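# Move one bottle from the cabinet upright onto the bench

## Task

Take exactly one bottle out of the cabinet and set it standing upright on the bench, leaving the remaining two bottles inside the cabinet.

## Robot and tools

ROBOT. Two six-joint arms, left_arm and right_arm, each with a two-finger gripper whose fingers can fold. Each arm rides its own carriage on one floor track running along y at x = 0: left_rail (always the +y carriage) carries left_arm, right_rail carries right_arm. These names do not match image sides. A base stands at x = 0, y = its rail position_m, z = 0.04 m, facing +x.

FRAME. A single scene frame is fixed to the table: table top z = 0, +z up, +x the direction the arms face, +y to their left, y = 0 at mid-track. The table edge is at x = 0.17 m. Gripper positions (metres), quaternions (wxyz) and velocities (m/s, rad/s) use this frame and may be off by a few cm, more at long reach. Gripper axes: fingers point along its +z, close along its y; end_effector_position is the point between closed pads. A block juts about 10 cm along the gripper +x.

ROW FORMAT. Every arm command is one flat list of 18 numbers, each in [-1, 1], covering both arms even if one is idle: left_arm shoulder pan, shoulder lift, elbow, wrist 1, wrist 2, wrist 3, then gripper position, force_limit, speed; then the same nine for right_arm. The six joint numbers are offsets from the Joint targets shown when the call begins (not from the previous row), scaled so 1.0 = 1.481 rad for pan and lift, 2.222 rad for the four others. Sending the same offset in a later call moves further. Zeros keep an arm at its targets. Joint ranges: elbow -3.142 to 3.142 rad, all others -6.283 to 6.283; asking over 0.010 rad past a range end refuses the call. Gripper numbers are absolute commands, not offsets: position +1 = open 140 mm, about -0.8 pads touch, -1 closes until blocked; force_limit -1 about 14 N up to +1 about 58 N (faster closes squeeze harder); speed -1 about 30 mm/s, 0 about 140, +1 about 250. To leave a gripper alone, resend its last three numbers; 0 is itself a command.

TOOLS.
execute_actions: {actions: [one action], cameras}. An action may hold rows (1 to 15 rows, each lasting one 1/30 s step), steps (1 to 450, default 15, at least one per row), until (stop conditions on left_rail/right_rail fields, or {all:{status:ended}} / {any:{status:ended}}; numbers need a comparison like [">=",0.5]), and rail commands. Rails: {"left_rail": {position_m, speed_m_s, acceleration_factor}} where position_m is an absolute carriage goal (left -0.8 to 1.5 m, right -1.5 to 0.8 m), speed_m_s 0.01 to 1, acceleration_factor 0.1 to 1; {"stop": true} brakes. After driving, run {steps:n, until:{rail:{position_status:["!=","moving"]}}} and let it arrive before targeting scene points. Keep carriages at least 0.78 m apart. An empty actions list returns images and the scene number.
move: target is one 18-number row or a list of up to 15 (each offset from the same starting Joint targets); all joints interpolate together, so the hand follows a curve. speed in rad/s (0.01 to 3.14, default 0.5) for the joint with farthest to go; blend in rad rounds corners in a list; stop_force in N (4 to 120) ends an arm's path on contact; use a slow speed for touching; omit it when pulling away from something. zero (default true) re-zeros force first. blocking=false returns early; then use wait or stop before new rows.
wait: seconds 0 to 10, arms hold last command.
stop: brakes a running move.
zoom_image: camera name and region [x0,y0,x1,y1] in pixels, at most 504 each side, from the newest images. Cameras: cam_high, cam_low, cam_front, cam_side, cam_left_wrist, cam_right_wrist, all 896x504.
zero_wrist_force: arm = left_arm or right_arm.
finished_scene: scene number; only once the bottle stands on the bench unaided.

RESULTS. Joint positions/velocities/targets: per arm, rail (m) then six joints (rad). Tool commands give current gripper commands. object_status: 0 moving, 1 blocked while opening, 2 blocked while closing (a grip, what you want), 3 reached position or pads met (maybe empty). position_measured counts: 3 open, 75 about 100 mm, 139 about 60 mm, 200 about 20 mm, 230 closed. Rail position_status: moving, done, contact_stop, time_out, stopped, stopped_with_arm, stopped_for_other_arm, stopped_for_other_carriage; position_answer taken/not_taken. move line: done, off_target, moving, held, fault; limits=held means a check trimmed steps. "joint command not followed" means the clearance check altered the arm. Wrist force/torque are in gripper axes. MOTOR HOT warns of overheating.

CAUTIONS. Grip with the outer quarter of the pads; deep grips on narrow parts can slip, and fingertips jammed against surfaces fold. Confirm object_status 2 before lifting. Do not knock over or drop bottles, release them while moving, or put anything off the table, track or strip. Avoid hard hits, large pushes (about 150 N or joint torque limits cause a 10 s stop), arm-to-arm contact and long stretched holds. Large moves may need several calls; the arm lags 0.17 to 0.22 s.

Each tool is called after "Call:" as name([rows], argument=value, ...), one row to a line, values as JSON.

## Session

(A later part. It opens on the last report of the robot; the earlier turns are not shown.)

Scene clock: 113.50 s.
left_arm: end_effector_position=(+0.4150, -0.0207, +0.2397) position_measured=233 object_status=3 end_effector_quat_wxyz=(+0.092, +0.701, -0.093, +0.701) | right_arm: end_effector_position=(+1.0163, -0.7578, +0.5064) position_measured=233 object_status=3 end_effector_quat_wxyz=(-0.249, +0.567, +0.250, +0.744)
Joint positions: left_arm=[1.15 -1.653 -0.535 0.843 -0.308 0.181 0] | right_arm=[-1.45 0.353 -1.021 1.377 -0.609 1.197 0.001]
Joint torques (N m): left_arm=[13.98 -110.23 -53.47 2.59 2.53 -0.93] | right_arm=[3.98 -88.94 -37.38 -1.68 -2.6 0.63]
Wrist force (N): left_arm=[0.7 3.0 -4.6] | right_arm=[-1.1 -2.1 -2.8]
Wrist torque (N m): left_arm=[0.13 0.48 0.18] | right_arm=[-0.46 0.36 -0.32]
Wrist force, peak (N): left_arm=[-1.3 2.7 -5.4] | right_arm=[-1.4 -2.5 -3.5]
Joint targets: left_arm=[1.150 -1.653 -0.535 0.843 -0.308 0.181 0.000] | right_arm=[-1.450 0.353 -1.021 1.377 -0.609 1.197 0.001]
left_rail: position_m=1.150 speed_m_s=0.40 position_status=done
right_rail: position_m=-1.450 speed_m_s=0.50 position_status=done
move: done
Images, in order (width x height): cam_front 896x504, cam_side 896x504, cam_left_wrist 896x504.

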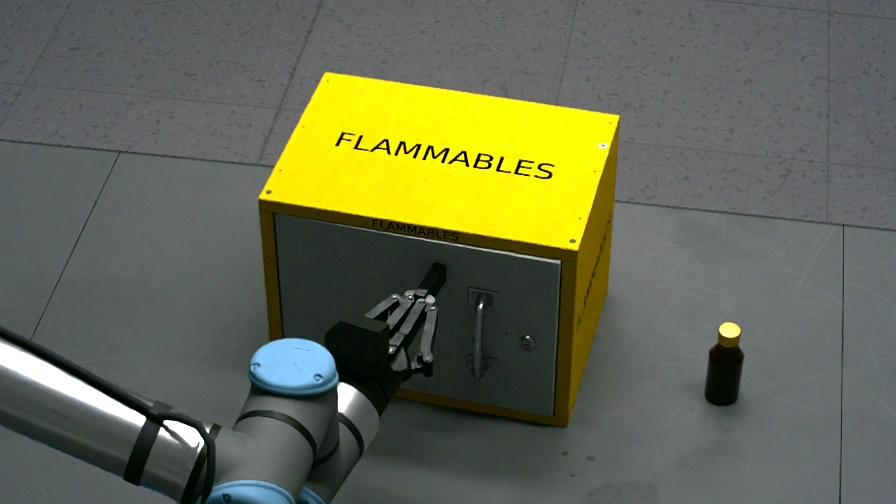

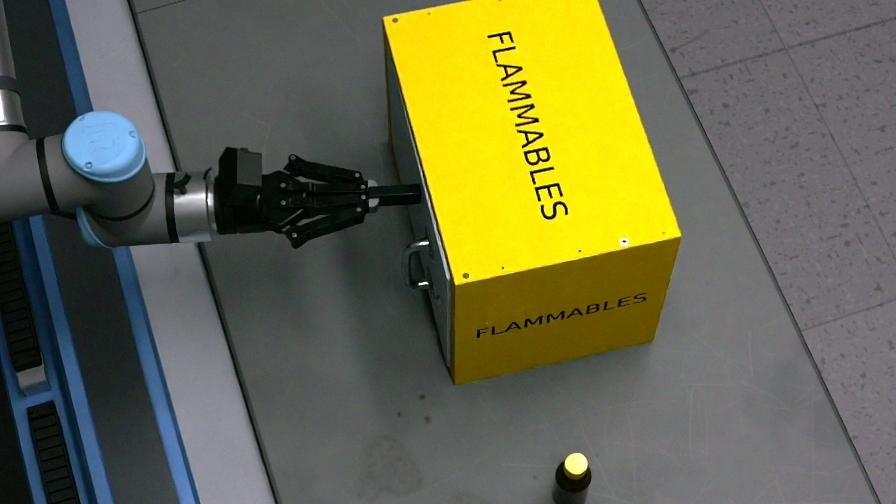

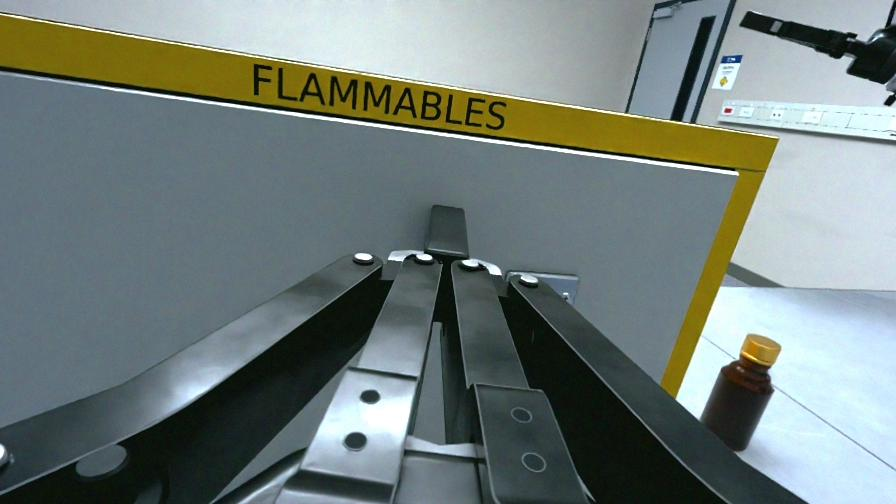

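Call:
move(target=[0.0159,0.0057,-0.0075,0.0037,0.0108,0,-1,-1,0, 0,0,0,0,0,0,-1,1,0], speed=0.025, stop_force=12, cameras=["cam_front","cam_side"])

Scene clock: 115.20 s.
left_arm: end_effector_position=(+0.4184, -0.0210, +0.2397) position_measured=233 object_status=3 end_effector_quat_wxyz=(+0.092, +0.701, -0.093, +0.701) | right_arm: end_effector_position=(+1.0163, -0.7578, +0.5064) position_measured=233 object_status=3 end_effector_quat_wxyz=(-0.249, +0.567, +0.250, +0.744)
Joint positions: left_arm=[1.15 -1.649 -0.534 0.841 -0.307 0.184 0] | right_arm=[-1.45 0.353 -1.021 1.377 -0.609 1.197 0.001]
Joint torques (N m): left_arm=[-6.08 -133.36 -40.8 -4.46 -3.16 -1.24] | right_arm=[4.52 -87.24 -37.61 -1.56 -2.38 0.41]
Wrist force (N): left_arm=[0.1 1.1 -2.1] | right_arm=[-0.6 -1.8 -3.0]
Wrist torque (N m): left_arm=[0.14 0.49 0.18] | right_arm=[-0.40 0.25 -0.32]
Wrist force, peak (N): left_arm=[1.6 -0.6 -31.5] | right_arm=[-1.5 -2.5 -3.2]
Joint targets: left_arm=[1.150 -1.649 -0.534 0.841 -0.307 0.184 0.000] | right_arm=[-1.450 0.353 -1.021 1.377 -0.609 1.197 0.001]
left_rail: position_m=1.150 speed_m_s=0.40 position_status=done
right_rail: position_m=-1.450 speed_m_s=0.50 position_status=done
move: contact (left_arm); left_arm: the wrist 2 is farthest, 0.021 rad from its target
Images, in order (width x height): cam_front 896x504, cam_side 896x504.

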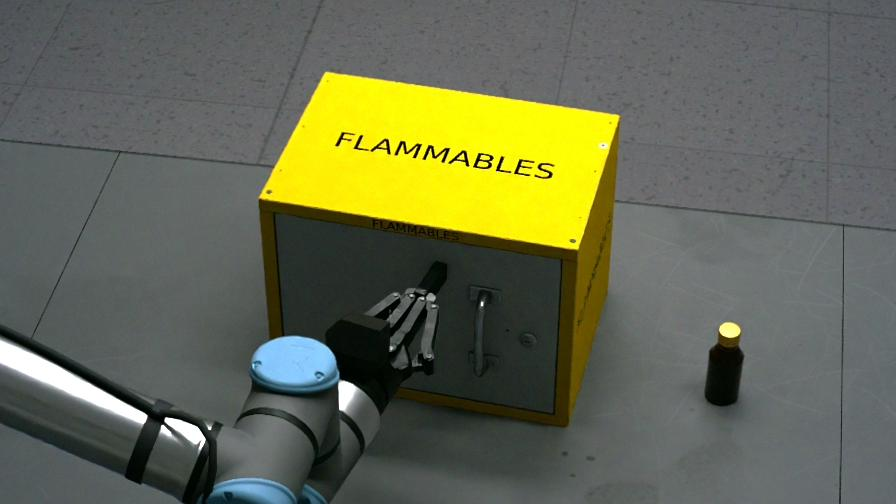

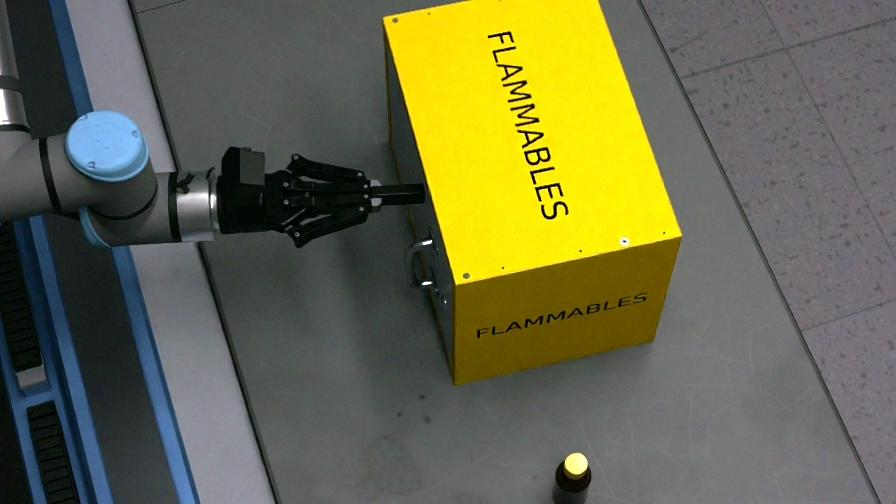

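Closed. Back off and finish.

Call:
move(target=[-0.05,-0.03,0.04,-0.01,-0.03,0,-1,-1,0, 0,0,0,0,0,0,-1,1,0], speed=0.2, cameras=["cam_front"])

Call:
finished_scene(scene=1)

Scene clock: 116.33 s.
left_arm: end_effector_position=(+0.3416, -0.0022, +0.2380) position_measured=233 object_status=3 end_effector_quat_wxyz=(+0.087, +0.700, -0.103, +0.701) | right_arm: end_effector_position=(+1.0163, -0.7578, +0.5064) position_measured=233 object_status=3 end_effector_quat_wxyz=(-0.249, +0.567, +0.250, +0.744)
Joint positions: left_arm=[1.15 -1.723 -0.578 0.929 -0.329 0.118 0] | right_arm=[-1.45 0.353 -1.021 1.377 -0.609 1.197 0.001]
Joint torques (N m): left_arm=[-8.52 -132.47 -39.26 -3.79 -2.89 -0.8] | right_arm=[4.73 -88.45 -37.75 -1.29 -2.62 0.47]
Wrist force (N): left_arm=[-0.2 0.4 -1.4] | right_arm=[-1.1 -2.1 -3.0]
Wrist torque (N m): left_arm=[0.02 0.47 0.22] | right_arm=[-0.45 0.33 -0.33]
Wrist force, peak (N): left_arm=[-0.3 1.2 -3.5] | right_arm=[-1.0 -2.1 -3.6]
Joint targets: left_arm=[1.150 -1.723 -0.578 0.930 -0.329 0.117 0.000] | right_arm=[-1.450 0.353 -1.021 1.377 -0.609 1.197 0.001]
left_rail: position_m=1.150 speed_m_s=0.40 position_status=done
right_rail: position_m=-1.450 speed_m_s=0.50 position_status=done
move: done
Images, in order (width x height): cam_front 896x504.

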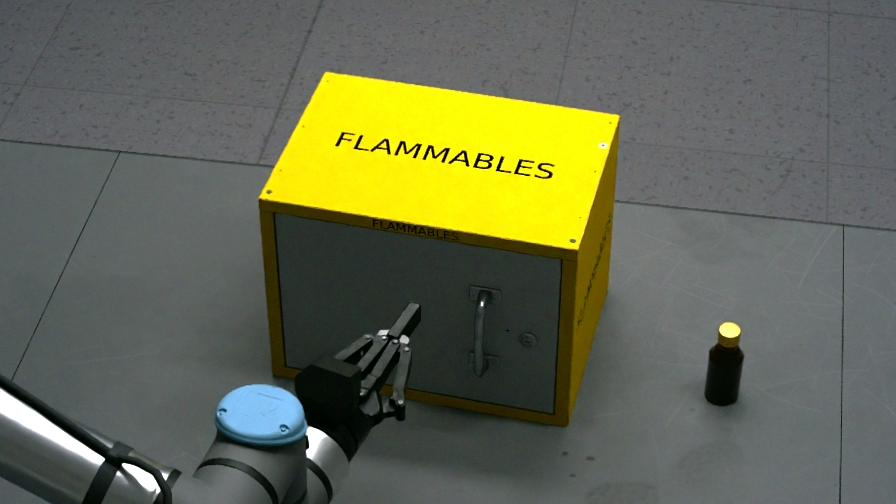

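The scene is finished: the task was done.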